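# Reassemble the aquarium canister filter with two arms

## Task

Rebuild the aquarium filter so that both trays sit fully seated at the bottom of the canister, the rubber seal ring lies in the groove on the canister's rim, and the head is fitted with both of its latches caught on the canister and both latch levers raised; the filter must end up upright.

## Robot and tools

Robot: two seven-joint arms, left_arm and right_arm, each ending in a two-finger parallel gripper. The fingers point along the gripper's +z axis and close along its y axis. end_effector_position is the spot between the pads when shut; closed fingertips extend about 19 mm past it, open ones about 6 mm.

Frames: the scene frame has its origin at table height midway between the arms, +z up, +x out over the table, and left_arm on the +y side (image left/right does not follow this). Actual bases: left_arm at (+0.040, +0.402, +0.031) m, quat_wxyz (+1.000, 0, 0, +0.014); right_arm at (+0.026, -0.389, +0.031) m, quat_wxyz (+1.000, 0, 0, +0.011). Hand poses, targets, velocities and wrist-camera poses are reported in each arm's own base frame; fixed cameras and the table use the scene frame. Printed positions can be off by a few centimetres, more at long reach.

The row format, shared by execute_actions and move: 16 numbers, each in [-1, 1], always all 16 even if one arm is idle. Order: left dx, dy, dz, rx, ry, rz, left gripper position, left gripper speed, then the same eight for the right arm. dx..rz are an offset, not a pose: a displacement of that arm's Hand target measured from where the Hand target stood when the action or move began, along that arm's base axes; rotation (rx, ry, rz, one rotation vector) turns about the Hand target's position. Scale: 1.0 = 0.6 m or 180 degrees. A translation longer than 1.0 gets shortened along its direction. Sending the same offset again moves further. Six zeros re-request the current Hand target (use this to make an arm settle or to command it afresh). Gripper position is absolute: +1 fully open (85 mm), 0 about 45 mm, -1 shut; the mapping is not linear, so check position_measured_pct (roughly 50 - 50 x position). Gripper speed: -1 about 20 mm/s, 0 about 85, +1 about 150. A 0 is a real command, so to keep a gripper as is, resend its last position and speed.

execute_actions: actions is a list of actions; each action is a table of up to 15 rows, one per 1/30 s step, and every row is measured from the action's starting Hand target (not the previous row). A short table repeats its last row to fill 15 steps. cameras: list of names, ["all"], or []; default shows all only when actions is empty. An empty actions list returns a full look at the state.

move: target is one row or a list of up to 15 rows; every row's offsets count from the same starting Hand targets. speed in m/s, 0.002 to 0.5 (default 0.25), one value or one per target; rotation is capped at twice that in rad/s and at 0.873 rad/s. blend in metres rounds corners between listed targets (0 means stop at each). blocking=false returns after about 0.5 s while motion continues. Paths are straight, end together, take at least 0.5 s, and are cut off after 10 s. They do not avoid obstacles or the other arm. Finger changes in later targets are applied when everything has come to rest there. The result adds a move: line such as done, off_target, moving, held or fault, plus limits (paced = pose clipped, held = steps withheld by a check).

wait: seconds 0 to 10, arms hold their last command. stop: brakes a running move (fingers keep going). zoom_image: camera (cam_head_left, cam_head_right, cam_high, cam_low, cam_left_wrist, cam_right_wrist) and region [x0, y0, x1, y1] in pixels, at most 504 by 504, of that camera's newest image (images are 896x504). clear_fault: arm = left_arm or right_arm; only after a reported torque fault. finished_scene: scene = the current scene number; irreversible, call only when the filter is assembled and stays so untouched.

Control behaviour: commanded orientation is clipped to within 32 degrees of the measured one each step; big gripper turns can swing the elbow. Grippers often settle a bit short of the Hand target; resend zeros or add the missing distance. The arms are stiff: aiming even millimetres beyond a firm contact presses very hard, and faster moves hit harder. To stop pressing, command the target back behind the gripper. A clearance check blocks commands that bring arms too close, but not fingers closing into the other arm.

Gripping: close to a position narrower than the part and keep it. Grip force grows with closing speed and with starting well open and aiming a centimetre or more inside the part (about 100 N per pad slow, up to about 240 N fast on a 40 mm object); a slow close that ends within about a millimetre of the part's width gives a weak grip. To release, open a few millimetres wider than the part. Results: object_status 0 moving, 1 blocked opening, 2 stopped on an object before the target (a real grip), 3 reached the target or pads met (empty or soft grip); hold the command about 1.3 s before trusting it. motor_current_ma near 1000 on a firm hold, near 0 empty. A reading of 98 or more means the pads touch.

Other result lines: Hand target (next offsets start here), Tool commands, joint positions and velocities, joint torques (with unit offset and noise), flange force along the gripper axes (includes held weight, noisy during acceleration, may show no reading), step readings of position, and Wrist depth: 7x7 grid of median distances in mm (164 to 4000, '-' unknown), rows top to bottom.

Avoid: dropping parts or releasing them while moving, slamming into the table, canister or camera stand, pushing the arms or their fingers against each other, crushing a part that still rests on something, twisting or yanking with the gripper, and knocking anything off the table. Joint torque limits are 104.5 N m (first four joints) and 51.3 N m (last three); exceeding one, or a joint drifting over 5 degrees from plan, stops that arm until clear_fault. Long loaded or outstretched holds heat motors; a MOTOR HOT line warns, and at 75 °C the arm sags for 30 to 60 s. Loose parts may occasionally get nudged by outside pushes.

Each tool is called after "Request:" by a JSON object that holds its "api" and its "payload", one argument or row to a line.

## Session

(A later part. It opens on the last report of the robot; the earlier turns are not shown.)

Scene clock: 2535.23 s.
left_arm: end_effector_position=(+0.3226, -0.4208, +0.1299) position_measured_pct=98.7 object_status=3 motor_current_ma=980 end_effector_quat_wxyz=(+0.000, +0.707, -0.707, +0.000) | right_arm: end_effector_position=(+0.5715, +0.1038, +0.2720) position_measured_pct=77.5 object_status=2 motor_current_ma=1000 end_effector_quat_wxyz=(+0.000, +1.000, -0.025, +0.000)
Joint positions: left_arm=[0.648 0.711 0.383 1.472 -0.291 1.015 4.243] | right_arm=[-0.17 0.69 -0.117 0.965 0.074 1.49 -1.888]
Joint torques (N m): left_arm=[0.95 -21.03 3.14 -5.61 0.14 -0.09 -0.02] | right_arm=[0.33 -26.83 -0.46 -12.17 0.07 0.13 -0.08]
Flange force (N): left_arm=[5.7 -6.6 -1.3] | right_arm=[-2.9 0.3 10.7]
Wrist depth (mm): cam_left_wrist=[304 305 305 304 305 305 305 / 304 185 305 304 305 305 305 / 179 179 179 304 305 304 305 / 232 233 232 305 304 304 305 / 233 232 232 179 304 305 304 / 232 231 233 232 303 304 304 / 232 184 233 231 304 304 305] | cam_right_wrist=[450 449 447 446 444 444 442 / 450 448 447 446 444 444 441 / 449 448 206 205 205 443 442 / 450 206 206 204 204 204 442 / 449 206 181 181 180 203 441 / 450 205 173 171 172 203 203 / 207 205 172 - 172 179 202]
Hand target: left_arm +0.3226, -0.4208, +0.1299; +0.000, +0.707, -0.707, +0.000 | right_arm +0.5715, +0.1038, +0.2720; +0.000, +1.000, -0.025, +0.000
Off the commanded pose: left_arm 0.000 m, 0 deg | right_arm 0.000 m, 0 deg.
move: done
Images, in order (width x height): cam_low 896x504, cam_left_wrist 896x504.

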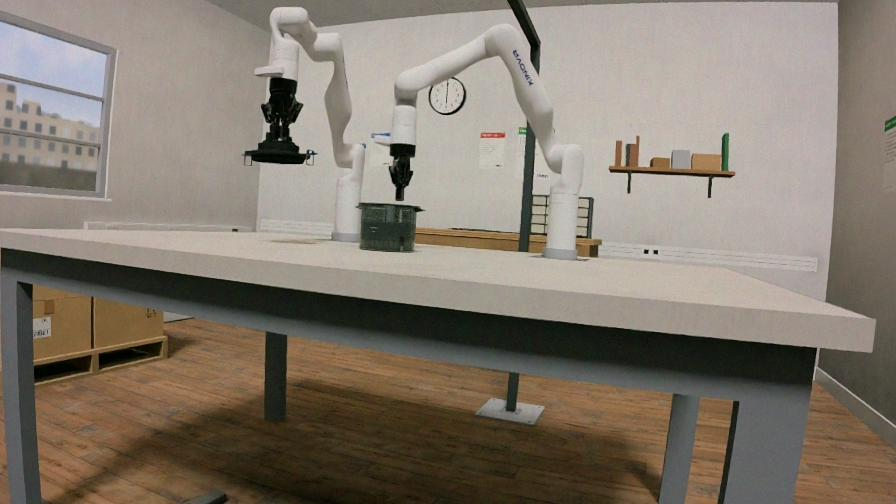

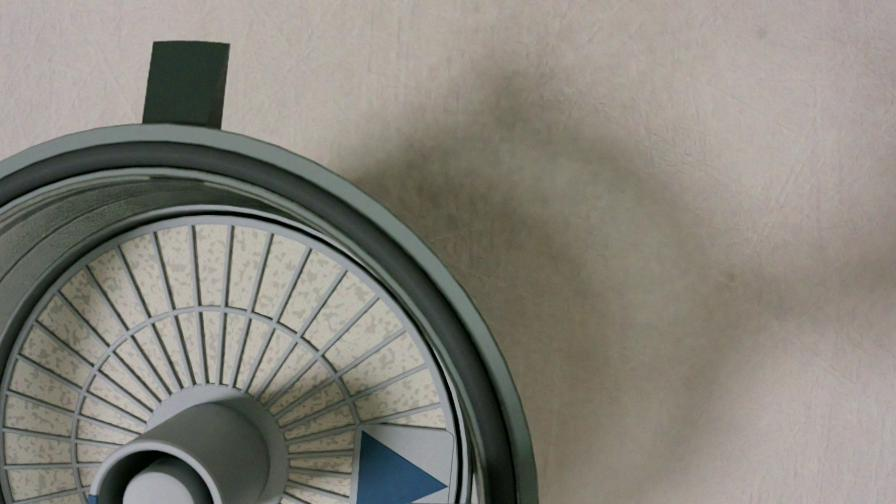

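Request:
{"api": "move", "payload": {
  "target": [0,0,-0.0152,0,0,0,-1,-1,0,0,0,0,0,0,-0.85,-1],
  "speed": 0.03
}}

Request:
{"api": "move", "payload": {
  "target": [-0.0025,0,0,0,0,0,-1,-1,0,0,0,0,0,0,-0.85,-1],
  "speed": 0.01
}}

Request:
{"api": "move", "payload": {
  "target": [-0.0022,0,0,0,0,0,-1,-1,0,0,0,0,0,0,-0.85,-1],
  "speed": 0.01,
  "cameras": ["cam_left_wrist"]
}}

Request:
{"api": "zoom_image", "payload": {
  "camera": "cam_left_wrist",
  "region": [380, 250, 680, 504]
}}

Scene clock: 2563.10 s.
left_arm: end_effector_position=(+0.3226, -0.4208, +0.1208) position_measured_pct=98.7 object_status=3 motor_current_ma=980 end_effector_quat_wxyz=(+0.000, +0.707, -0.707, +0.000) | right_arm: end_effector_position=(+0.5715, +0.1038, +0.2720) position_measured_pct=77.5 object_status=2 motor_current_ma=1000 end_effector_quat_wxyz=(+0.000, +1.000, -0.025, +0.000)
Joint positions: left_arm=[0.65 0.723 0.379 1.482 -0.296 0.993 4.247] | right_arm=[-0.17 0.69 -0.117 0.965 0.074 1.49 -1.888]
Joint torques (N m): left_arm=[0.96 -21.07 3.11 -5.54 0.13 -0.22 -0.03] | right_arm=[0.34 -26.84 -0.43 -12.11 0.08 0.19 -0.07]
Flange force (N): left_arm=[5.7 -6.6 -1.4] | right_arm=[-2.8 0.2 10.7]
Wrist depth (mm): cam_left_wrist=[295 295 295 295 296 296 296 / 295 176 295 295 296 295 295 / 170 170 170 295 295 295 295 / 224 224 224 294 295 296 296 / 223 223 223 170 295 295 295 / 223 222 223 224 294 296 295 / 223 183 222 221 294 295 295] | cam_right_wrist=[450 449 448 446 444 442 443 / 450 448 446 446 444 444 442 / 449 447 206 205 205 443 443 / 450 206 206 204 204 204 442 / 449 206 181 181 180 203 441 / 449 205 173 171 172 203 203 / 207 205 173 - 172 179 202]
Hand target: left_arm +0.3226, -0.4208, +0.1207; +0.000, +0.707, -0.707, +0.000 | right_arm +0.5715, +0.1038, +0.2720; +0.000, +1.000, -0.025, +0.000
Off the commanded pose: left_arm 0.000 m, 0 deg | right_arm 0.000 m, 0 deg.
move: done

Scene clock: 2563.80 s.
left_arm: end_effector_position=(+0.3211, -0.4208, +0.1207) position_measured_pct=98.7 object_status=3 motor_current_ma=980 end_effector_quat_wxyz=(+0.000, +0.707, -0.707, +0.000) | right_arm: end_effector_position=(+0.5715, +0.1038, +0.2720) position_measured_pct=77.5 object_status=2 motor_current_ma=1000 end_effector_quat_wxyz=(+0.000, +1.000, -0.025, +0.000)
Joint positions: left_arm=[0.651 0.721 0.379 1.486 -0.296 0.991 4.25] | right_arm=[-0.17 0.69 -0.117 0.965 0.074 1.49 -1.888]
Joint torques (N m): left_arm=[0.98 -21.02 3.14 -5.45 0.13 -0.09 -0.01] | right_arm=[0.37 -26.87 -0.43 -12.18 0.08 0.16 -0.05]
Flange force (N): left_arm=[5.7 -6.7 -1.2] | right_arm=[-3.0 0.2 10.9]
Wrist depth (mm): cam_left_wrist=[294 295 295 295 295 296 296 / 295 175 295 294 296 295 296 / 217 170 170 295 295 295 295 / 223 224 170 294 295 295 295 / 223 223 223 170 295 295 295 / 223 222 223 222 294 295 295 / 222 184 222 221 294 295 295] | cam_right_wrist=[449 449 447 446 444 443 441 / 450 448 447 445 445 444 443 / 449 447 206 205 205 443 442 / 449 206 205 204 204 204 442 / 449 206 181 181 180 203 441 / 449 205 173 171 172 203 203 / 207 205 173 - 171 179 202]
Hand target: left_arm +0.3211, -0.4208, +0.1207; +0.000, +0.707, -0.707, +0.000 | right_arm +0.5715, +0.1038, +0.2720; +0.000, +1.000, -0.025, +0.000
Off the commanded pose: left_arm 0.000 m, 0 deg | right_arm 0.000 m, 0 deg.
move: done

Scene clock: 2564.50 s.
left_arm: end_effector_position=(+0.3197, -0.4208, +0.1207) position_measured_pct=98.7 object_status=3 motor_current_ma=980 end_effector_quat_wxyz=(+0.000, +0.707, -0.707, +0.000) | right_arm: end_effector_position=(+0.5715, +0.1038, +0.2720) position_measured_pct=77.5 object_status=2 motor_current_ma=1000 end_effector_quat_wxyz=(+0.000, +1.000, -0.025, +0.000)
Joint positions: left_arm=[0.653 0.719 0.379 1.489 -0.296 0.989 4.252] | right_arm=[-0.17 0.69 -0.117 0.965 0.074 1.49 -1.888]
Joint torques (N m): left_arm=[0.98 -20.96 3.13 -5.48 0.14 -0.12 -0.05] | right_arm=[0.35 -26.85 -0.43 -12.14 0.09 0.18 -0.06]
Flange force (N): left_arm=[5.6 -6.5 -1.3] | right_arm=[-2.8 0.2 10.8]
Wrist depth (mm): cam_left_wrist=[295 295 295 296 295 295 295 / 295 175 295 294 295 295 295 / 217 170 170 295 295 295 296 / 223 223 222 295 295 295 295 / 224 224 223 170 295 295 295 / 223 222 223 222 295 295 295 / 222 186 222 221 294 294 295] | cam_right_wrist=[450 448 447 446 446 444 441 / 449 449 447 447 444 443 442 / 449 447 206 205 205 444 442 / 450 206 206 204 204 204 441 / 450 206 181 181 180 203 442 / 449 205 173 171 172 203 203 / 207 205 172 - 172 179 202]
Hand target: left_arm +0.3197, -0.4208, +0.1207; +0.000, +0.707, -0.707, +0.000 | right_arm +0.5715, +0.1038, +0.2720; +0.000, +1.000, -0.025, +0.000
Off the commanded pose: left_arm 0.000 m, 0 deg | right_arm 0.000 m, 0 deg.
move: done
Images, in order (width x height): cam_left_wrist 896x504.

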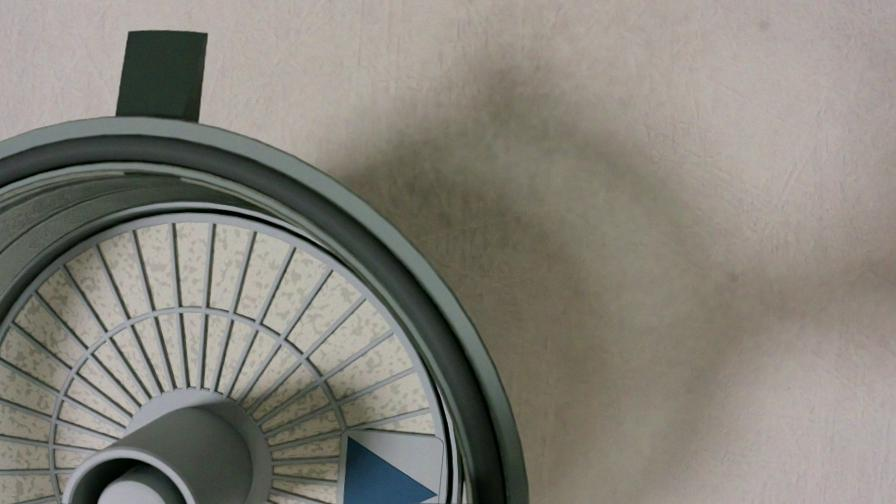

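Scaled by 1.680 from the camera's 896x504 image, which has a finer 1280x720 frame.

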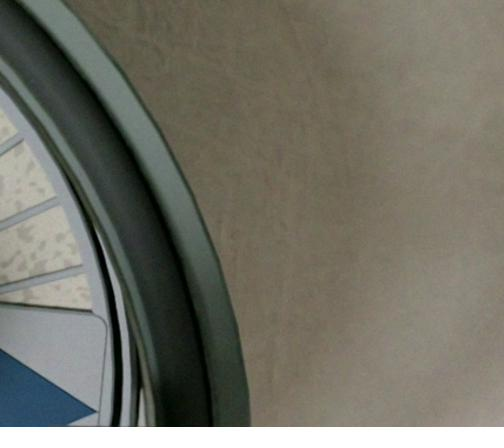

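Request:
{"api": "move", "payload": {
  "target": [-0.0017,0,0,0,0,0,-1,-1,0,0,0,0,0,0,-0.85,-1],
  "speed": 0.01
}}

Request:
{"api": "move", "payload": {
  "target": [-0.0017,0,0,0,0,0,-1,-1,0,0,0,0,0,0,-0.85,-1],
  "speed": 0.01
}}

Request:
{"api": "move", "payload": {
  "target": [-0.0013,0,0,0,0,0,-1,-1,0,0,0,0,0,0,-0.85,-1],
  "speed": 0.01,
  "cameras": ["cam_left_wrist"]
}}

Request:
{"api": "zoom_image", "payload": {
  "camera": "cam_left_wrist",
  "region": [380, 250, 680, 504]
}}

Scene clock: 2576.20 s.
left_arm: end_effector_position=(+0.3187, -0.4208, +0.1207) position_measured_pct=98.7 object_status=3 motor_current_ma=980 end_effector_quat_wxyz=(+0.000, +0.707, -0.707, +0.000) | right_arm: end_effector_position=(+0.5715, +0.1038, +0.2720) position_measured_pct=77.5 object_status=2 motor_current_ma=1000 end_effector_quat_wxyz=(+0.000, +1.000, -0.025, +0.000)
Joint positions: left_arm=[0.654 0.718 0.379 1.491 -0.295 0.988 4.254] | right_arm=[-0.17 0.69 -0.117 0.965 0.074 1.49 -1.888]
Joint torques (N m): left_arm=[0.9 -20.93 3.16 -5.49 0.11 -0.08 -0.03] | right_arm=[0.36 -26.84 -0.45 -12.11 0.07 0.16 -0.06]
Flange force (N): left_arm=[5.6 -6.3 -1.2] | right_arm=[-2.7 0.1 10.7]
Wrist depth (mm): cam_left_wrist=[295 295 295 295 295 295 295 / 295 175 295 295 295 295 295 / 217 170 170 295 295 295 296 / 223 223 223 295 295 295 295 / 223 223 224 170 295 296 295 / 223 222 223 224 294 295 295 / 223 187 222 221 295 295 295] | cam_right_wrist=[450 449 448 445 445 442 443 / 449 448 447 445 444 442 442 / 450 448 206 205 205 443 442 / 449 206 206 205 204 204 443 / 449 206 181 181 180 203 442 / 449 205 173 171 172 203 203 / 207 205 172 - 172 179 202]
Hand target: left_arm +0.3187, -0.4208, +0.1207; +0.000, +0.707, -0.707, +0.000 | right_arm +0.5715, +0.1038, +0.2720; +0.000, +1.000, -0.025, +0.000
Off the commanded pose: left_arm 0.000 m, 0 deg | right_arm 0.000 m, 0 deg.
move: done

Scene clock: 2576.90 s.
left_arm: end_effector_position=(+0.3177, -0.4208, +0.1207) position_measured_pct=98.7 object_status=3 motor_current_ma=980 end_effector_quat_wxyz=(+0.000, +0.707, -0.707, +0.000) | right_arm: end_effector_position=(+0.5715, +0.1038, +0.2720) position_measured_pct=77.5 object_status=2 motor_current_ma=1000 end_effector_quat_wxyz=(+0.000, +1.000, -0.025, +0.000)
Joint positions: left_arm=[0.655 0.717 0.379 1.494 -0.295 0.987 4.255] | right_arm=[-0.17 0.69 -0.117 0.965 0.074 1.49 -1.888]
Joint torques (N m): left_arm=[0.96 -20.92 3.12 -5.37 0.11 -0.11 -0.03] | right_arm=[0.36 -26.82 -0.44 -12.16 0.08 0.15 -0.05]
Flange force (N): left_arm=[6.0 -6.7 -1.4] | right_arm=[-3.0 0.2 10.8]
Wrist depth (mm): cam_left_wrist=[296 294 295 295 295 295 295 / 295 176 295 295 295 296 295 / 217 170 170 295 295 294 295 / 224 223 170 295 295 295 295 / 223 223 223 170 295 294 295 / 223 222 223 170 294 295 295 / 175 186 222 221 295 295 295] | cam_right_wrist=[450 448 447 446 444 444 442 / 450 448 448 446 444 443 443 / 449 447 206 205 205 443 443 / 449 206 206 204 204 204 442 / 450 206 181 181 180 203 442 / 449 205 173 171 172 203 203 / 207 205 173 - 172 179 202]
Hand target: left_arm +0.3177, -0.4208, +0.1207; +0.000, +0.707, -0.707, +0.000 | right_arm +0.5715, +0.1038, +0.2720; +0.000, +1.000, -0.025, +0.000
Off the commanded pose: left_arm 0.000 m, 0 deg | right_arm 0.000 m, 0 deg.
move: done

Scene clock: 2577.60 s.
left_arm: end_effector_position=(+0.3169, -0.4208, +0.1207) position_measured_pct=98.7 object_status=3 motor_current_ma=980 end_effector_quat_wxyz=(+0.000, +0.707, -0.707, +0.000) | right_arm: end_effector_position=(+0.5715, +0.1038, +0.2720) position_measured_pct=77.5 object_status=2 motor_current_ma=1000 end_effector_quat_wxyz=(+0.000, +1.000, -0.025, +0.000)
Joint positions: left_arm=[0.656 0.716 0.379 1.496 -0.295 0.986 4.257] | right_arm=[-0.17 0.69 -0.117 0.965 0.074 1.49 -1.888]
Joint torques (N m): left_arm=[0.95 -20.89 3.14 -5.4 0.11 -0.09 -0.02] | right_arm=[0.36 -26.86 -0.45 -12.18 0.03 0.15 -0.08]
Flange force (N): left_arm=[5.8 -6.6 -1.3] | right_arm=[-3.0 0.2 10.8]
Wrist depth (mm): cam_left_wrist=[295 295 295 295 295 295 296 / 295 176 294 296 295 295 296 / 295 170 295 295 296 296 295 / 223 224 170 295 295 295 295 / 223 223 223 170 295 295 295 / 223 222 224 170 294 295 295 / 179 187 222 221 295 295 294] | cam_right_wrist=[450 449 448 446 445 443 443 / 450 448 447 445 445 444 441 / 450 448 206 205 205 443 442 / 449 206 206 204 204 204 442 / 449 206 181 181 180 203 442 / 448 205 173 171 172 203 203 / 207 205 173 - 171 179 202]
Hand target: left_arm +0.3169, -0.4208, +0.1207; +0.000, +0.707, -0.707, +0.000 | right_arm +0.5715, +0.1038, +0.2720; +0.000, +1.000, -0.025, +0.000
Off the commanded pose: left_arm 0.000 m, 0 deg | right_arm 0.000 m, 0 deg.
move: done
Images, in order (width x height): cam_left_wrist 896x504.

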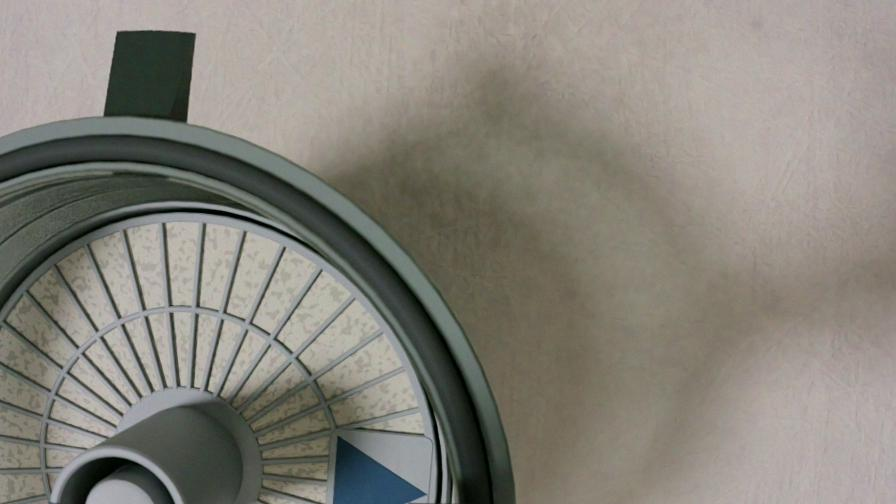

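Scaled by 1.680 from the camera's 896x504 image, which has a finer 1280x720 frame.

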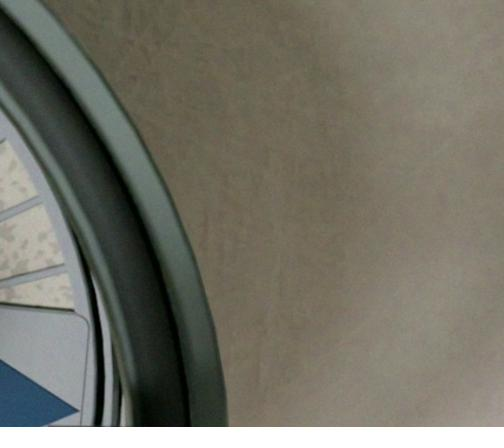

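Request:
{"api": "move", "payload": {
  "target": [
    [0,0,0.008,0,0,0,-1,-1,0,0,0,0,0,0,-0.85,-1],
    [-0.0083,0,0.008,0,0,0,-1,-1,0,0,0,0,0,0,-0.85,-1],
    [-0.0083,0,0.0008,0,0,0,-1,-1,0,0,0,0,0,0,-0.85,-1]
  ],
  "speed": 0.03
}}

Request:
{"api": "move", "payload": {
  "target": [0,0,-0.0017,0,0,0,-1,-1,0,0,0,0,0,0,-0.85,-1],
  "speed": 0.01
}}

Request:
{"api": "move", "payload": {
  "target": [0,0,-0.0013,0,0,0,-1,-1,0,0,0,0,0,0,-0.85,-1],
  "speed": 0.01,
  "cameras": ["cam_left_wrist"]
}}

Scene clock: 2592.43 s.
left_arm: end_effector_position=(+0.3119, -0.4208, +0.1213) position_measured_pct=98.7 object_status=3 motor_current_ma=980 end_effector_quat_wxyz=(+0.000, +0.707, -0.707, +0.000) | right_arm: end_effector_position=(+0.5715, +0.1038, +0.2720) position_measured_pct=77.5 object_status=2 motor_current_ma=1000 end_effector_quat_wxyz=(+0.000, +1.000, -0.025, +0.000)
Joint positions: left_arm=[0.662 0.709 0.379 1.507 -0.294 0.981 4.265] | right_arm=[-0.17 0.69 -0.117 0.965 0.074 1.49 -1.888]
Joint torques (N m): left_arm=[0.94 -20.69 3.17 -5.34 0.14 0.1 -0.05] | right_arm=[0.34 -26.85 -0.4 -12.16 0.1 0.17 -0.06]
Flange force (N): left_arm=[5.5 -6.2 -0.9] | right_arm=[-2.9 0.2 10.8]
Wrist depth (mm): cam_left_wrist=[296 296 296 297 296 296 297 / 177 296 296 296 296 296 296 / 296 171 295 296 296 295 296 / 224 224 171 296 296 296 296 / 224 224 224 295 296 295 296 / 224 223 224 171 296 296 295 / 174 201 222 222 295 296 296] | cam_right_wrist=[450 448 447 446 445 444 443 / 450 448 447 446 445 444 441 / 449 448 206 205 205 443 441 / 449 206 206 204 204 204 442 / 450 206 181 181 180 203 441 / 448 205 173 171 172 203 203 / 207 205 173 - 172 179 202]
Hand target: left_arm +0.3119, -0.4208, +0.1212; +0.000, +0.707, -0.707, +0.000 | right_arm +0.5715, +0.1038, +0.2720; +0.000, +1.000, -0.025, +0.000
Off the commanded pose: left_arm 0.000 m, 0 deg | right_arm 0.000 m, 0 deg.
move: done

Scene clock: 2593.13 s.
left_arm: end_effector_position=(+0.3119, -0.4208, +0.1202) position_measured_pct=98.7 object_status=3 motor_current_ma=980 end_effector_quat_wxyz=(+0.000, +0.707, -0.707, +0.000) | right_arm: end_effector_position=(+0.5715, +0.1038, +0.2720) position_measured_pct=77.5 object_status=2 motor_current_ma=1000 end_effector_quat_wxyz=(+0.000, +1.000, -0.025, +0.000)
Joint positions: left_arm=[0.662 0.711 0.379 1.508 -0.295 0.978 4.265] | right_arm=[-0.17 0.69 -0.117 0.965 0.074 1.49 -1.888]
Joint torques (N m): left_arm=[0.96 -20.74 3.08 -5.36 0.12 -0.1 -0.02] | right_arm=[0.35 -26.88 -0.41 -12.11 0.09 0.16 -0.06]
Flange force (N): left_arm=[5.8 -6.5 -1.3] | right_arm=[-2.6 0.1 10.7]
Wrist depth (mm): cam_left_wrist=[295 294 295 295 295 296 295 / 176 295 294 294 295 295 295 / 294 170 295 295 294 295 296 / 223 223 170 295 294 295 294 / 223 223 223 227 295 295 294 / 223 221 223 170 294 294 294 / 173 201 221 221 295 294 294] | cam_right_wrist=[450 448 447 445 445 444 442 / 449 447 446 446 444 443 441 / 449 447 206 206 205 443 441 / 448 206 206 204 204 204 442 / 449 206 181 181 180 203 442 / 449 205 173 171 172 203 203 / 207 205 172 - 171 179 202]
Hand target: left_arm +0.3119, -0.4208, +0.1202; +0.000, +0.707, -0.707, +0.000 | right_arm +0.5715, +0.1038, +0.2720; +0.000, +1.000, -0.025, +0.000
Off the commanded pose: left_arm 0.000 m, 0 deg | right_arm 0.000 m, 0 deg.
move: done

Scene clock: 2593.83 s.
left_arm: end_effector_position=(+0.3119, -0.4208, +0.1194) position_measured_pct=98.7 object_status=3 motor_current_ma=980 end_effector_quat_wxyz=(+0.000, +0.707, -0.707, +0.000) | right_arm: end_effector_position=(+0.5715, +0.1038, +0.2720) position_measured_pct=77.5 object_status=2 motor_current_ma=1000 end_effector_quat_wxyz=(+0.000, +1.000, -0.025, +0.000)
Joint positions: left_arm=[0.662 0.712 0.378 1.509 -0.295 0.977 4.266] | right_arm=[-0.17 0.69 -0.117 0.965 0.074 1.49 -1.888]
Joint torques (N m): left_arm=[0.29 -18.55 2.07 -4.95 -0.31 -0.55 -0.05] | right_arm=[0.37 -26.8 -0.43 -12.14 0.08 0.15 -0.09]
Flange force (N): left_arm=[5.3 -4.5 -6.4] | right_arm=[-2.9 0.2 10.7]
Wrist depth (mm): cam_left_wrist=[294 294 294 294 294 294 295 / 175 294 294 294 294 294 294 / 293 169 294 294 294 294 294 / 222 223 169 294 294 294 294 / 222 222 222 294 294 294 294 / 222 221 222 169 294 294 294 / 173 204 221 220 294 294 294] | cam_right_wrist=[450 450 447 446 445 444 442 / 449 447 447 446 445 444 442 / 449 448 206 205 205 442 442 / 448 206 206 205 204 204 442 / 450 206 181 181 180 203 441 / 450 205 173 171 172 203 203 / 207 205 173 - 171 179 202]
Hand target: left_arm +0.3119, -0.4208, +0.1194; +0.000, +0.707, -0.707, +0.000 | right_arm +0.5715, +0.1038, +0.2720; +0.000, +1.000, -0.025, +0.000
Off the commanded pose: left_arm 0.000 m, 0 deg | right_arm 0.000 m, 0 deg.
move: done
Images, in order (width x height): cam_left_wrist 896x504.

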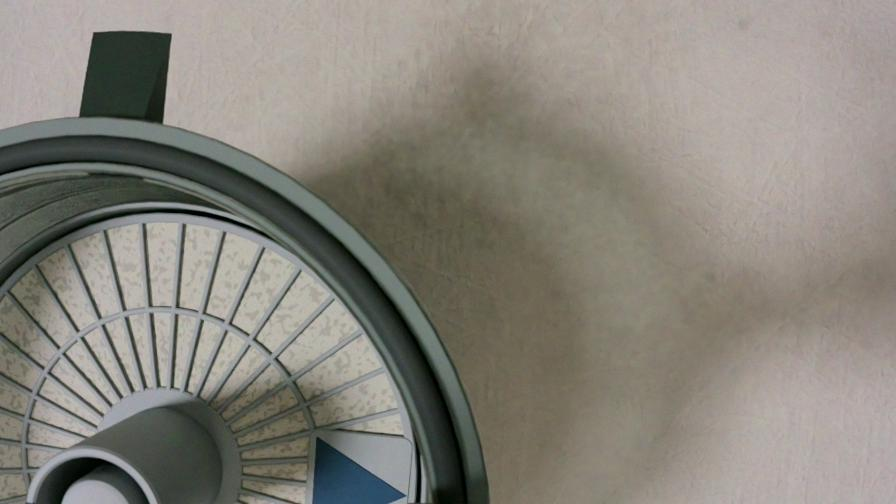

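Request:
{"api": "move", "payload": {
  "target": [0,0,-0.0013,0,0,0,-1,-1,0,0,0,0,0,0,-0.85,-1],
  "speed": 0.01
}}

Request:
{"api": "move", "payload": {
  "target": [0,0,-0.0013,0,0,0,-1,-1,0,0,0,0,0,0,-0.85,-1],
  "speed": 0.01
}}

Scene clock: 2600.70 s.
left_arm: end_effector_position=(+0.3119, -0.4208, +0.1186) position_measured_pct=98.7 object_status=3 motor_current_ma=980 end_effector_quat_wxyz=(+0.000, +0.707, -0.707, +0.000) | right_arm: end_effector_position=(+0.5715, +0.1038, +0.2720) position_measured_pct=77.5 object_status=2 motor_current_ma=1000 end_effector_quat_wxyz=(+0.000, +1.000, -0.025, +0.000)
Joint positions: left_arm=[0.663 0.713 0.378 1.51 -0.296 0.975 4.266] | right_arm=[-0.17 0.69 -0.117 0.965 0.074 1.49 -1.888]
Joint torques (N m): left_arm=[-0.74 -14.83 0.59 -5.08 -1.08 -1.85 -0.02] | right_arm=[0.36 -26.85 -0.44 -12.16 0.06 0.17 -0.09]
Flange force (N): left_arm=[2.7 -0.1 -15.4] | right_arm=[-2.9 0.2 10.8]
Wrist depth (mm): cam_left_wrist=[293 294 294 294 294 294 294 / 175 292 293 294 294 294 294 / 222 168 294 293 293 293 294 / 222 222 168 294 293 294 293 / 222 222 222 293 293 294 293 / 222 220 221 168 293 293 294 / 173 205 220 220 293 293 293] | cam_right_wrist=[449 448 447 446 445 444 442 / 449 449 446 445 444 444 441 / 450 447 206 205 205 443 441 / 450 206 206 204 204 204 441 / 449 206 181 181 180 203 442 / 449 205 173 171 172 203 203 / 207 205 173 - 172 179 202]
Hand target: left_arm +0.3119, -0.4208, +0.1186; +0.000, +0.707, -0.707, +0.000 | right_arm +0.5715, +0.1038, +0.2720; +0.000, +1.000, -0.025, +0.000
Off the commanded pose: left_arm 0.000 m, 0 deg | right_arm 0.000 m, 0 deg.
move: done

Scene clock: 2601.40 s.
left_arm: end_effector_position=(+0.3119, -0.4208, +0.1179) position_measured_pct=98.7 object_status=3 motor_current_ma=980 end_effector_quat_wxyz=(+0.000, +0.707, -0.707, +0.000) | right_arm: end_effector_position=(+0.5715, +0.1038, +0.2720) position_measured_pct=77.5 object_status=2 motor_current_ma=1000 end_effector_quat_wxyz=(+0.000, +1.000, -0.025, +0.000)
Joint positions: left_arm=[0.663 0.714 0.378 1.511 -0.296 0.973 4.266] | right_arm=[-0.17 0.69 -0.117 0.965 0.074 1.49 -1.888]
Joint torques (N m): left_arm=[-1.85 -11.34 -1.02 -5.08 -1.87 -3.03 -0.02] | right_arm=[0.34 -26.88 -0.44 -12.18 0.1 0.15 -0.05]
Flange force (N): left_arm=[0.7 3.9 -24.0] | right_arm=[-2.9 0.2 10.8]
Wrist depth (mm): cam_left_wrist=[294 293 293 294 293 293 294 / 174 293 292 293 293 293 294 / 222 167 293 293 294 293 293 / 221 221 168 293 293 293 293 / 221 221 221 292 293 293 293 / 221 220 221 168 293 293 292 / 173 205 220 219 293 293 293] | cam_right_wrist=[449 448 448 445 444 444 442 / 449 447 446 445 444 443 441 / 449 448 206 205 205 442 442 / 450 206 206 204 204 204 441 / 450 206 181 181 180 203 442 / 449 205 173 171 172 203 203 / 207 205 173 - 172 179 202]
Hand target: left_arm +0.3119, -0.4208, +0.1179; +0.000, +0.707, -0.707, +0.000 | right_arm +0.5715, +0.1038, +0.2720; +0.000, +1.000, -0.025, +0.000
Off the commanded pose: left_arm 0.000 m, 0 deg | right_arm 0.000 m, 0 deg.
move: done

Request:
{"api": "move", "payload": {
  "target": [0,0,-0.0017,0,0,0,-1,-1,0,0,0,0,0,0,-0.85,-1],
  "speed": 0.01
}}

Request:
{"api": "move", "payload": {
  "target": [0,0,-0.0017,0,0,0,-1,-1,0,0,0,0,0,0,-0.85,-1],
  "speed": 0.01
}}

Request:
{"api": "move", "payload": {
  "target": [0,0,-0.0017,0,0,0,-1,-1,0,0,0,0,0,0,-0.85,-1],
  "speed": 0.01,
  "cameras": ["cam_left_wrist"]
}}

Request:
{"api": "zoom_image", "payload": {
  "camera": "cam_left_wrist",
  "region": [300, 250, 600, 504]
}}

Scene clock: 2610.80 s.
left_arm: end_effector_position=(+0.3119, -0.4208, +0.1169) position_measured_pct=98.7 object_status=3 motor_current_ma=980 end_effector_quat_wxyz=(+0.000, +0.707, -0.707, +0.000) | right_arm: end_effector_position=(+0.5715, +0.1038, +0.2720) position_measured_pct=77.5 object_status=2 motor_current_ma=1000 end_effector_quat_wxyz=(+0.000, +1.000, -0.025, +0.000)
Joint positions: left_arm=[0.663 0.715 0.377 1.512 -0.297 0.97 4.267] | right_arm=[-0.17 0.69 -0.117 0.965 0.074 1.49 -1.888]
Joint torques (N m): left_arm=[1.87 -19.46 3.77 -4.67 0.57 -0.21 -0.02] | right_arm=[0.38 -26.86 -0.42 -12.13 0.06 0.17 -0.06]
Flange force (N): left_arm=[4.6 -7.8 -3.7] | right_arm=[-2.8 0.1 10.7]
Wrist depth (mm): cam_left_wrist=[291 292 292 292 292 292 291 / 172 291 291 292 292 291 292 / 291 167 291 291 291 292 292 / 220 220 167 291 291 292 292 / 220 219 220 291 291 291 291 / 219 219 220 166 290 291 291 / 173 215 218 217 291 291 291] | cam_right_wrist=[450 448 446 446 445 443 441 / 449 447 447 446 444 443 442 / 450 448 206 205 205 444 442 / 449 206 206 204 204 204 441 / 450 206 181 181 180 203 441 / 449 205 173 171 172 203 203 / 207 205 173 - 172 179 202]
Hand target: left_arm +0.3119, -0.4208, +0.1168; +0.000, +0.707, -0.707, +0.000 | right_arm +0.5715, +0.1038, +0.2720; +0.000, +1.000, -0.025, +0.000
Off the commanded pose: left_arm 0.000 m, 0 deg | right_arm 0.000 m, 0 deg.
move: done

Scene clock: 2611.50 s.
left_arm: end_effector_position=(+0.3119, -0.4208, +0.1158) position_measured_pct=98.7 object_status=3 motor_current_ma=980 end_effector_quat_wxyz=(+0.000, +0.707, -0.707, +0.000) | right_arm: end_effector_position=(+0.5715, +0.1038, +0.2720) position_measured_pct=77.5 object_status=2 motor_current_ma=1000 end_effector_quat_wxyz=(+0.000, +1.000, -0.025, +0.000)
Joint positions: left_arm=[0.663 0.717 0.377 1.513 -0.297 0.968 4.267] | right_arm=[-0.17 0.69 -0.117 0.965 0.074 1.49 -1.888]
Joint torques (N m): left_arm=[2.39 -16.92 3.86 -3.3 0.82 -0.18 -0.03] | right_arm=[0.38 -26.88 -0.45 -12.13 0.1 0.18 -0.08]
Flange force (N): left_arm=[4.1 -8.6 -8.5] | right_arm=[-2.7 0.1 10.8]
Wrist depth (mm): cam_left_wrist=[290 291 290 291 291 291 291 / 172 290 291 291 291 291 291 / 290 166 290 291 291 291 292 / 219 219 166 291 291 290 291 / 219 219 219 290 290 290 290 / 219 218 219 166 290 290 290 / 173 213 217 217 290 290 290] | cam_right_wrist=[450 448 447 445 444 444 441 / 449 447 446 445 444 444 442 / 450 447 206 205 205 444 442 / 449 206 206 204 204 204 442 / 450 206 181 181 180 203 441 / 449 205 173 171 172 203 203 / 207 205 173 - 172 179 202]
Hand target: left_arm +0.3119, -0.4208, +0.1158; +0.000, +0.707, -0.707, +0.000 | right_arm +0.5715, +0.1038, +0.2720; +0.000, +1.000, -0.025, +0.000
Off the commanded pose: left_arm 0.000 m, 0 deg | right_arm 0.000 m, 0 deg.
move: done

Scene clock: 2612.20 s.
left_arm: end_effector_position=(+0.3119, -0.4208, +0.1149) position_measured_pct=98.7 object_status=3 motor_current_ma=980 end_effector_quat_wxyz=(+0.000, +0.707, -0.707, +0.000) | right_arm: end_effector_position=(+0.5715, +0.1038, +0.2720) position_measured_pct=77.5 object_status=2 motor_current_ma=1000 end_effector_quat_wxyz=(+0.000, +1.000, -0.025, +0.000)
Joint positions: left_arm=[0.664 0.718 0.376 1.514 -0.298 0.966 4.268] | right_arm=[-0.17 0.69 -0.117 0.965 0.074 1.49 -1.888]
Joint torques (N m): left_arm=[2.65 -2.12 1.85 -1.04 0.33 -3.99 -0.03] | right_arm=[0.35 -26.87 -0.4 -12.14 0.08 0.18 -0.09]
Flange force (N): left_arm=[-6.1 -1.7 -41.8] | right_arm=[-2.8 0.2 10.8]
Wrist depth (mm): cam_left_wrist=[290 290 290 291 292 291 291 / 172 290 291 291 290 291 291 / 290 166 290 291 290 291 291 / 219 219 166 290 291 291 291 / 219 219 219 290 290 290 290 / 218 217 219 166 291 290 290 / 173 213 217 165 290 290 289] | cam_right_wrist=[450 448 447 445 445 443 443 / 450 448 447 446 445 444 442 / 450 448 206 205 205 443 443 / 449 206 206 204 204 204 441 / 450 206 181 181 180 203 442 / 450 205 173 170 172 203 203 / 206 205 173 - 172 179 202]
Hand target: left_arm +0.3119, -0.4208, +0.1148; +0.000, +0.707, -0.707, +0.000 | right_arm +0.5715, +0.1038, +0.2720; +0.000, +1.000, -0.025, +0.000
Off the commanded pose: left_arm 0.000 m, 0 deg | right_arm 0.000 m, 0 deg.
move: done
Images, in order (width x height): cam_left_wrist 896x504.

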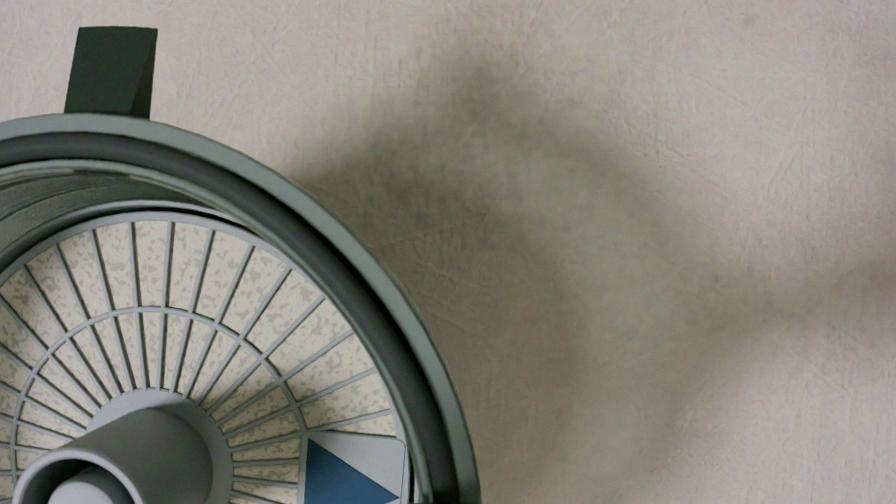

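Scaled by 1.680 from the camera's 896x504 image, which has a finer 1280x720 frame.

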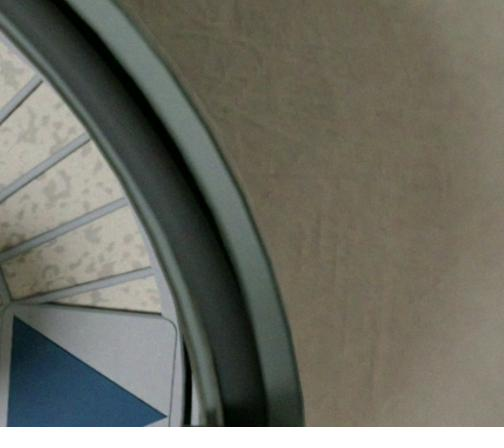

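Request:
{"api": "move", "payload": {
  "target": [
    [0,0,0.0167,0,0,0,-1,-1,0,0,0,0,0,0,-0.85,-1],
    [0.014,0.0637,0.0167,0,0,0,-1,-1,0,0,0,0,0,0,-0.85,-1],
    [0.014,0.0637,0.0017,0,0,0,-1,-1,0,0,0,0,0,0,-0.85,-1]
  ],
  "speed": [0.04,0.05,0.02]
}}

Request:
{"api": "move", "payload": {
  "target": [
    [0,0,0.015,0,0,0,-1,-1,0,0,0,0,0,0,-0.85,-1],
    [0.0468,0.0466,0.015,0,0,0,-1,-1,0,0,0,0,0,0,-0.85,-1],
    [0.0468,0.0466,0,0,0,0,-1,-1,0,0,0,0,0,0,-0.85,-1]
  ],
  "speed": [0.04,0.05,0.02]
}}

Request:
{"api": "move", "payload": {
  "target": [
    [0,0,0.015,0,0,0,-1,-1,0,0,0,0,0,0,-0.85,-1],
    [0.0637,0.0172,0.015,0,0,0,-1,-1,0,0,0,0,0,0,-0.85,-1],
    [0.0637,0.0172,0,0,0,0,-1,-1,0,0,0,0,0,0,-0.85,-1]
  ],
  "speed": [0.04,0.05,0.02],
  "cameras": ["cam_left_wrist"]
}}

Scene clock: 2664.87 s.
left_arm: end_effector_position=(+0.3203, -0.3826, +0.1159) position_measured_pct=98.7 object_status=3 motor_current_ma=980 end_effector_quat_wxyz=(+0.000, +0.707, -0.707, +0.000) | right_arm: end_effector_position=(+0.5715, +0.1038, +0.2720) position_measured_pct=77.5 object_status=2 motor_current_ma=1000 end_effector_quat_wxyz=(+0.000, +1.000, -0.025, +0.000)
Joint positions: left_arm=[0.588 0.67 0.38 1.609 -0.293 0.919 4.215] | right_arm=[-0.17 0.69 -0.117 0.965 0.074 1.49 -1.888]
Joint torques (N m): left_arm=[0.94 -17.35 2.6 -4.59 0.02 -0.63 -0.04] | right_arm=[0.37 -26.89 -0.45 -12.14 0.07 0.16 -0.06]
Flange force (N): left_arm=[3.8 -5.5 -6.8] | right_arm=[-2.7 0.1 10.7]
Wrist depth (mm): cam_left_wrist=[291 292 215 290 291 291 291 / 219 219 219 291 291 291 292 / 219 219 219 292 291 291 291 / 219 218 219 219 291 291 291 / 168 177 218 218 290 291 290 / 169 217 218 218 290 290 290 / 219 218 219 219 291 290 291] | cam_right_wrist=[450 448 447 446 444 443 443 / 449 448 447 446 445 443 442 / 450 449 206 206 205 443 442 / 449 206 205 204 204 204 441 / 449 206 181 181 180 203 441 / 449 205 173 171 172 203 203 / 206 205 173 - 172 179 202]
Hand target: left_arm +0.3203, -0.3826, +0.1158; +0.000, +0.707, -0.707, +0.000 | right_arm +0.5715, +0.1038, +0.2720; +0.000, +1.000, -0.025, +0.000
Off the commanded pose: left_arm 0.000 m, 0 deg | right_arm 0.000 m, 0 deg.
move: done

Scene clock: 2667.20 s.
left_arm: end_effector_position=(+0.3484, -0.3546, +0.1159) position_measured_pct=98.7 object_status=3 motor_current_ma=980 end_effector_quat_wxyz=(+0.000, +0.707, -0.707, +0.000) | right_arm: end_effector_position=(+0.5715, +0.1038, +0.2720) position_measured_pct=77.5 object_status=2 motor_current_ma=1000 end_effector_quat_wxyz=(+0.000, +1.000, -0.025, +0.000)
Joint positions: left_arm=[0.507 0.666 0.381 1.616 -0.294 0.916 4.137] | right_arm=[-0.17 0.69 -0.117 0.965 0.074 1.49 -1.888]
Joint torques (N m): left_arm=[0.86 -17.51 2.57 -4.09 0.03 -0.21 -0.01] | right_arm=[0.34 -26.83 -0.45 -12.15 0.08 0.17 -0.07]
Flange force (N): left_arm=[4.4 -6.7 -5.9] | right_arm=[-2.9 0.2 10.8]
Wrist depth (mm): cam_left_wrist=[291 219 220 220 291 292 291 / 220 219 219 219 220 291 291 / 219 168 218 220 218 291 291 / 219 176 218 218 216 291 291 / 219 219 217 219 219 291 291 / 290 219 219 219 290 291 291 / 290 219 218 218 167 291 290] | cam_right_wrist=[450 448 448 446 444 444 441 / 450 448 447 445 444 443 443 / 450 450 206 205 205 443 441 / 449 206 206 205 204 204 443 / 450 206 181 181 180 203 441 / 449 206 173 171 172 203 203 / 207 205 173 - 171 179 202]
Hand target: left_arm +0.3484, -0.3546, +0.1158; +0.000, +0.707, -0.707, +0.000 | right_arm +0.5715, +0.1038, +0.2720; +0.000, +1.000, -0.025, +0.000
Off the commanded pose: left_arm 0.000 m, 0 deg | right_arm 0.000 m, 0 deg.
move: done

Scene clock: 2669.53 s.
left_arm: end_effector_position=(+0.3866, -0.3443, +0.1159) position_measured_pct=98.7 object_status=3 motor_current_ma=980 end_effector_quat_wxyz=(+0.000, +0.707, -0.707, +0.000) | right_arm: end_effector_position=(+0.5715, +0.1038, +0.2720) position_measured_pct=77.5 object_status=2 motor_current_ma=1000 end_effector_quat_wxyz=(+0.000, +1.000, -0.025, +0.000)
Joint positions: left_arm=[0.452 0.705 0.38 1.537 -0.298 0.956 4.066] | right_arm=[-0.17 0.69 -0.117 0.965 0.074 1.49 -1.888]
Joint torques (N m): left_arm=[0.73 -17.5 2.46 -4.54 -0.05 -0.49 -0.02] | right_arm=[0.37 -26.88 -0.44 -12.12 0.11 0.16 -0.07]
Flange force (N): left_arm=[3.1 -5.5 -7.5] | right_arm=[-2.6 0.1 10.7]
Wrist depth (mm): cam_left_wrist=[291 219 219 219 220 291 291 / 291 219 219 189 219 218 291 / 291 219 219 168 218 218 291 / 290 219 219 218 217 218 290 / 290 219 219 219 218 217 167 / 289 290 219 218 219 167 291 / 290 166 290 290 290 166 291] | cam_right_wrist=[448 448 447 446 445 443 442 / 450 449 447 445 445 443 442 / 449 449 206 205 205 442 442 / 449 206 206 204 204 204 442 / 449 206 181 181 180 203 441 / 449 205 173 171 172 203 203 / 207 205 173 - 172 179 202]
Hand target: left_arm +0.3866, -0.3443, +0.1158; +0.000, +0.707, -0.707, +0.000 | right_arm +0.5715, +0.1038, +0.2720; +0.000, +1.000, -0.025, +0.000
Off the commanded pose: left_arm 0.000 m, 0 deg | right_arm 0.000 m, 0 deg.
move: done
Images, in order (width x height): cam_left_wrist 896x504.

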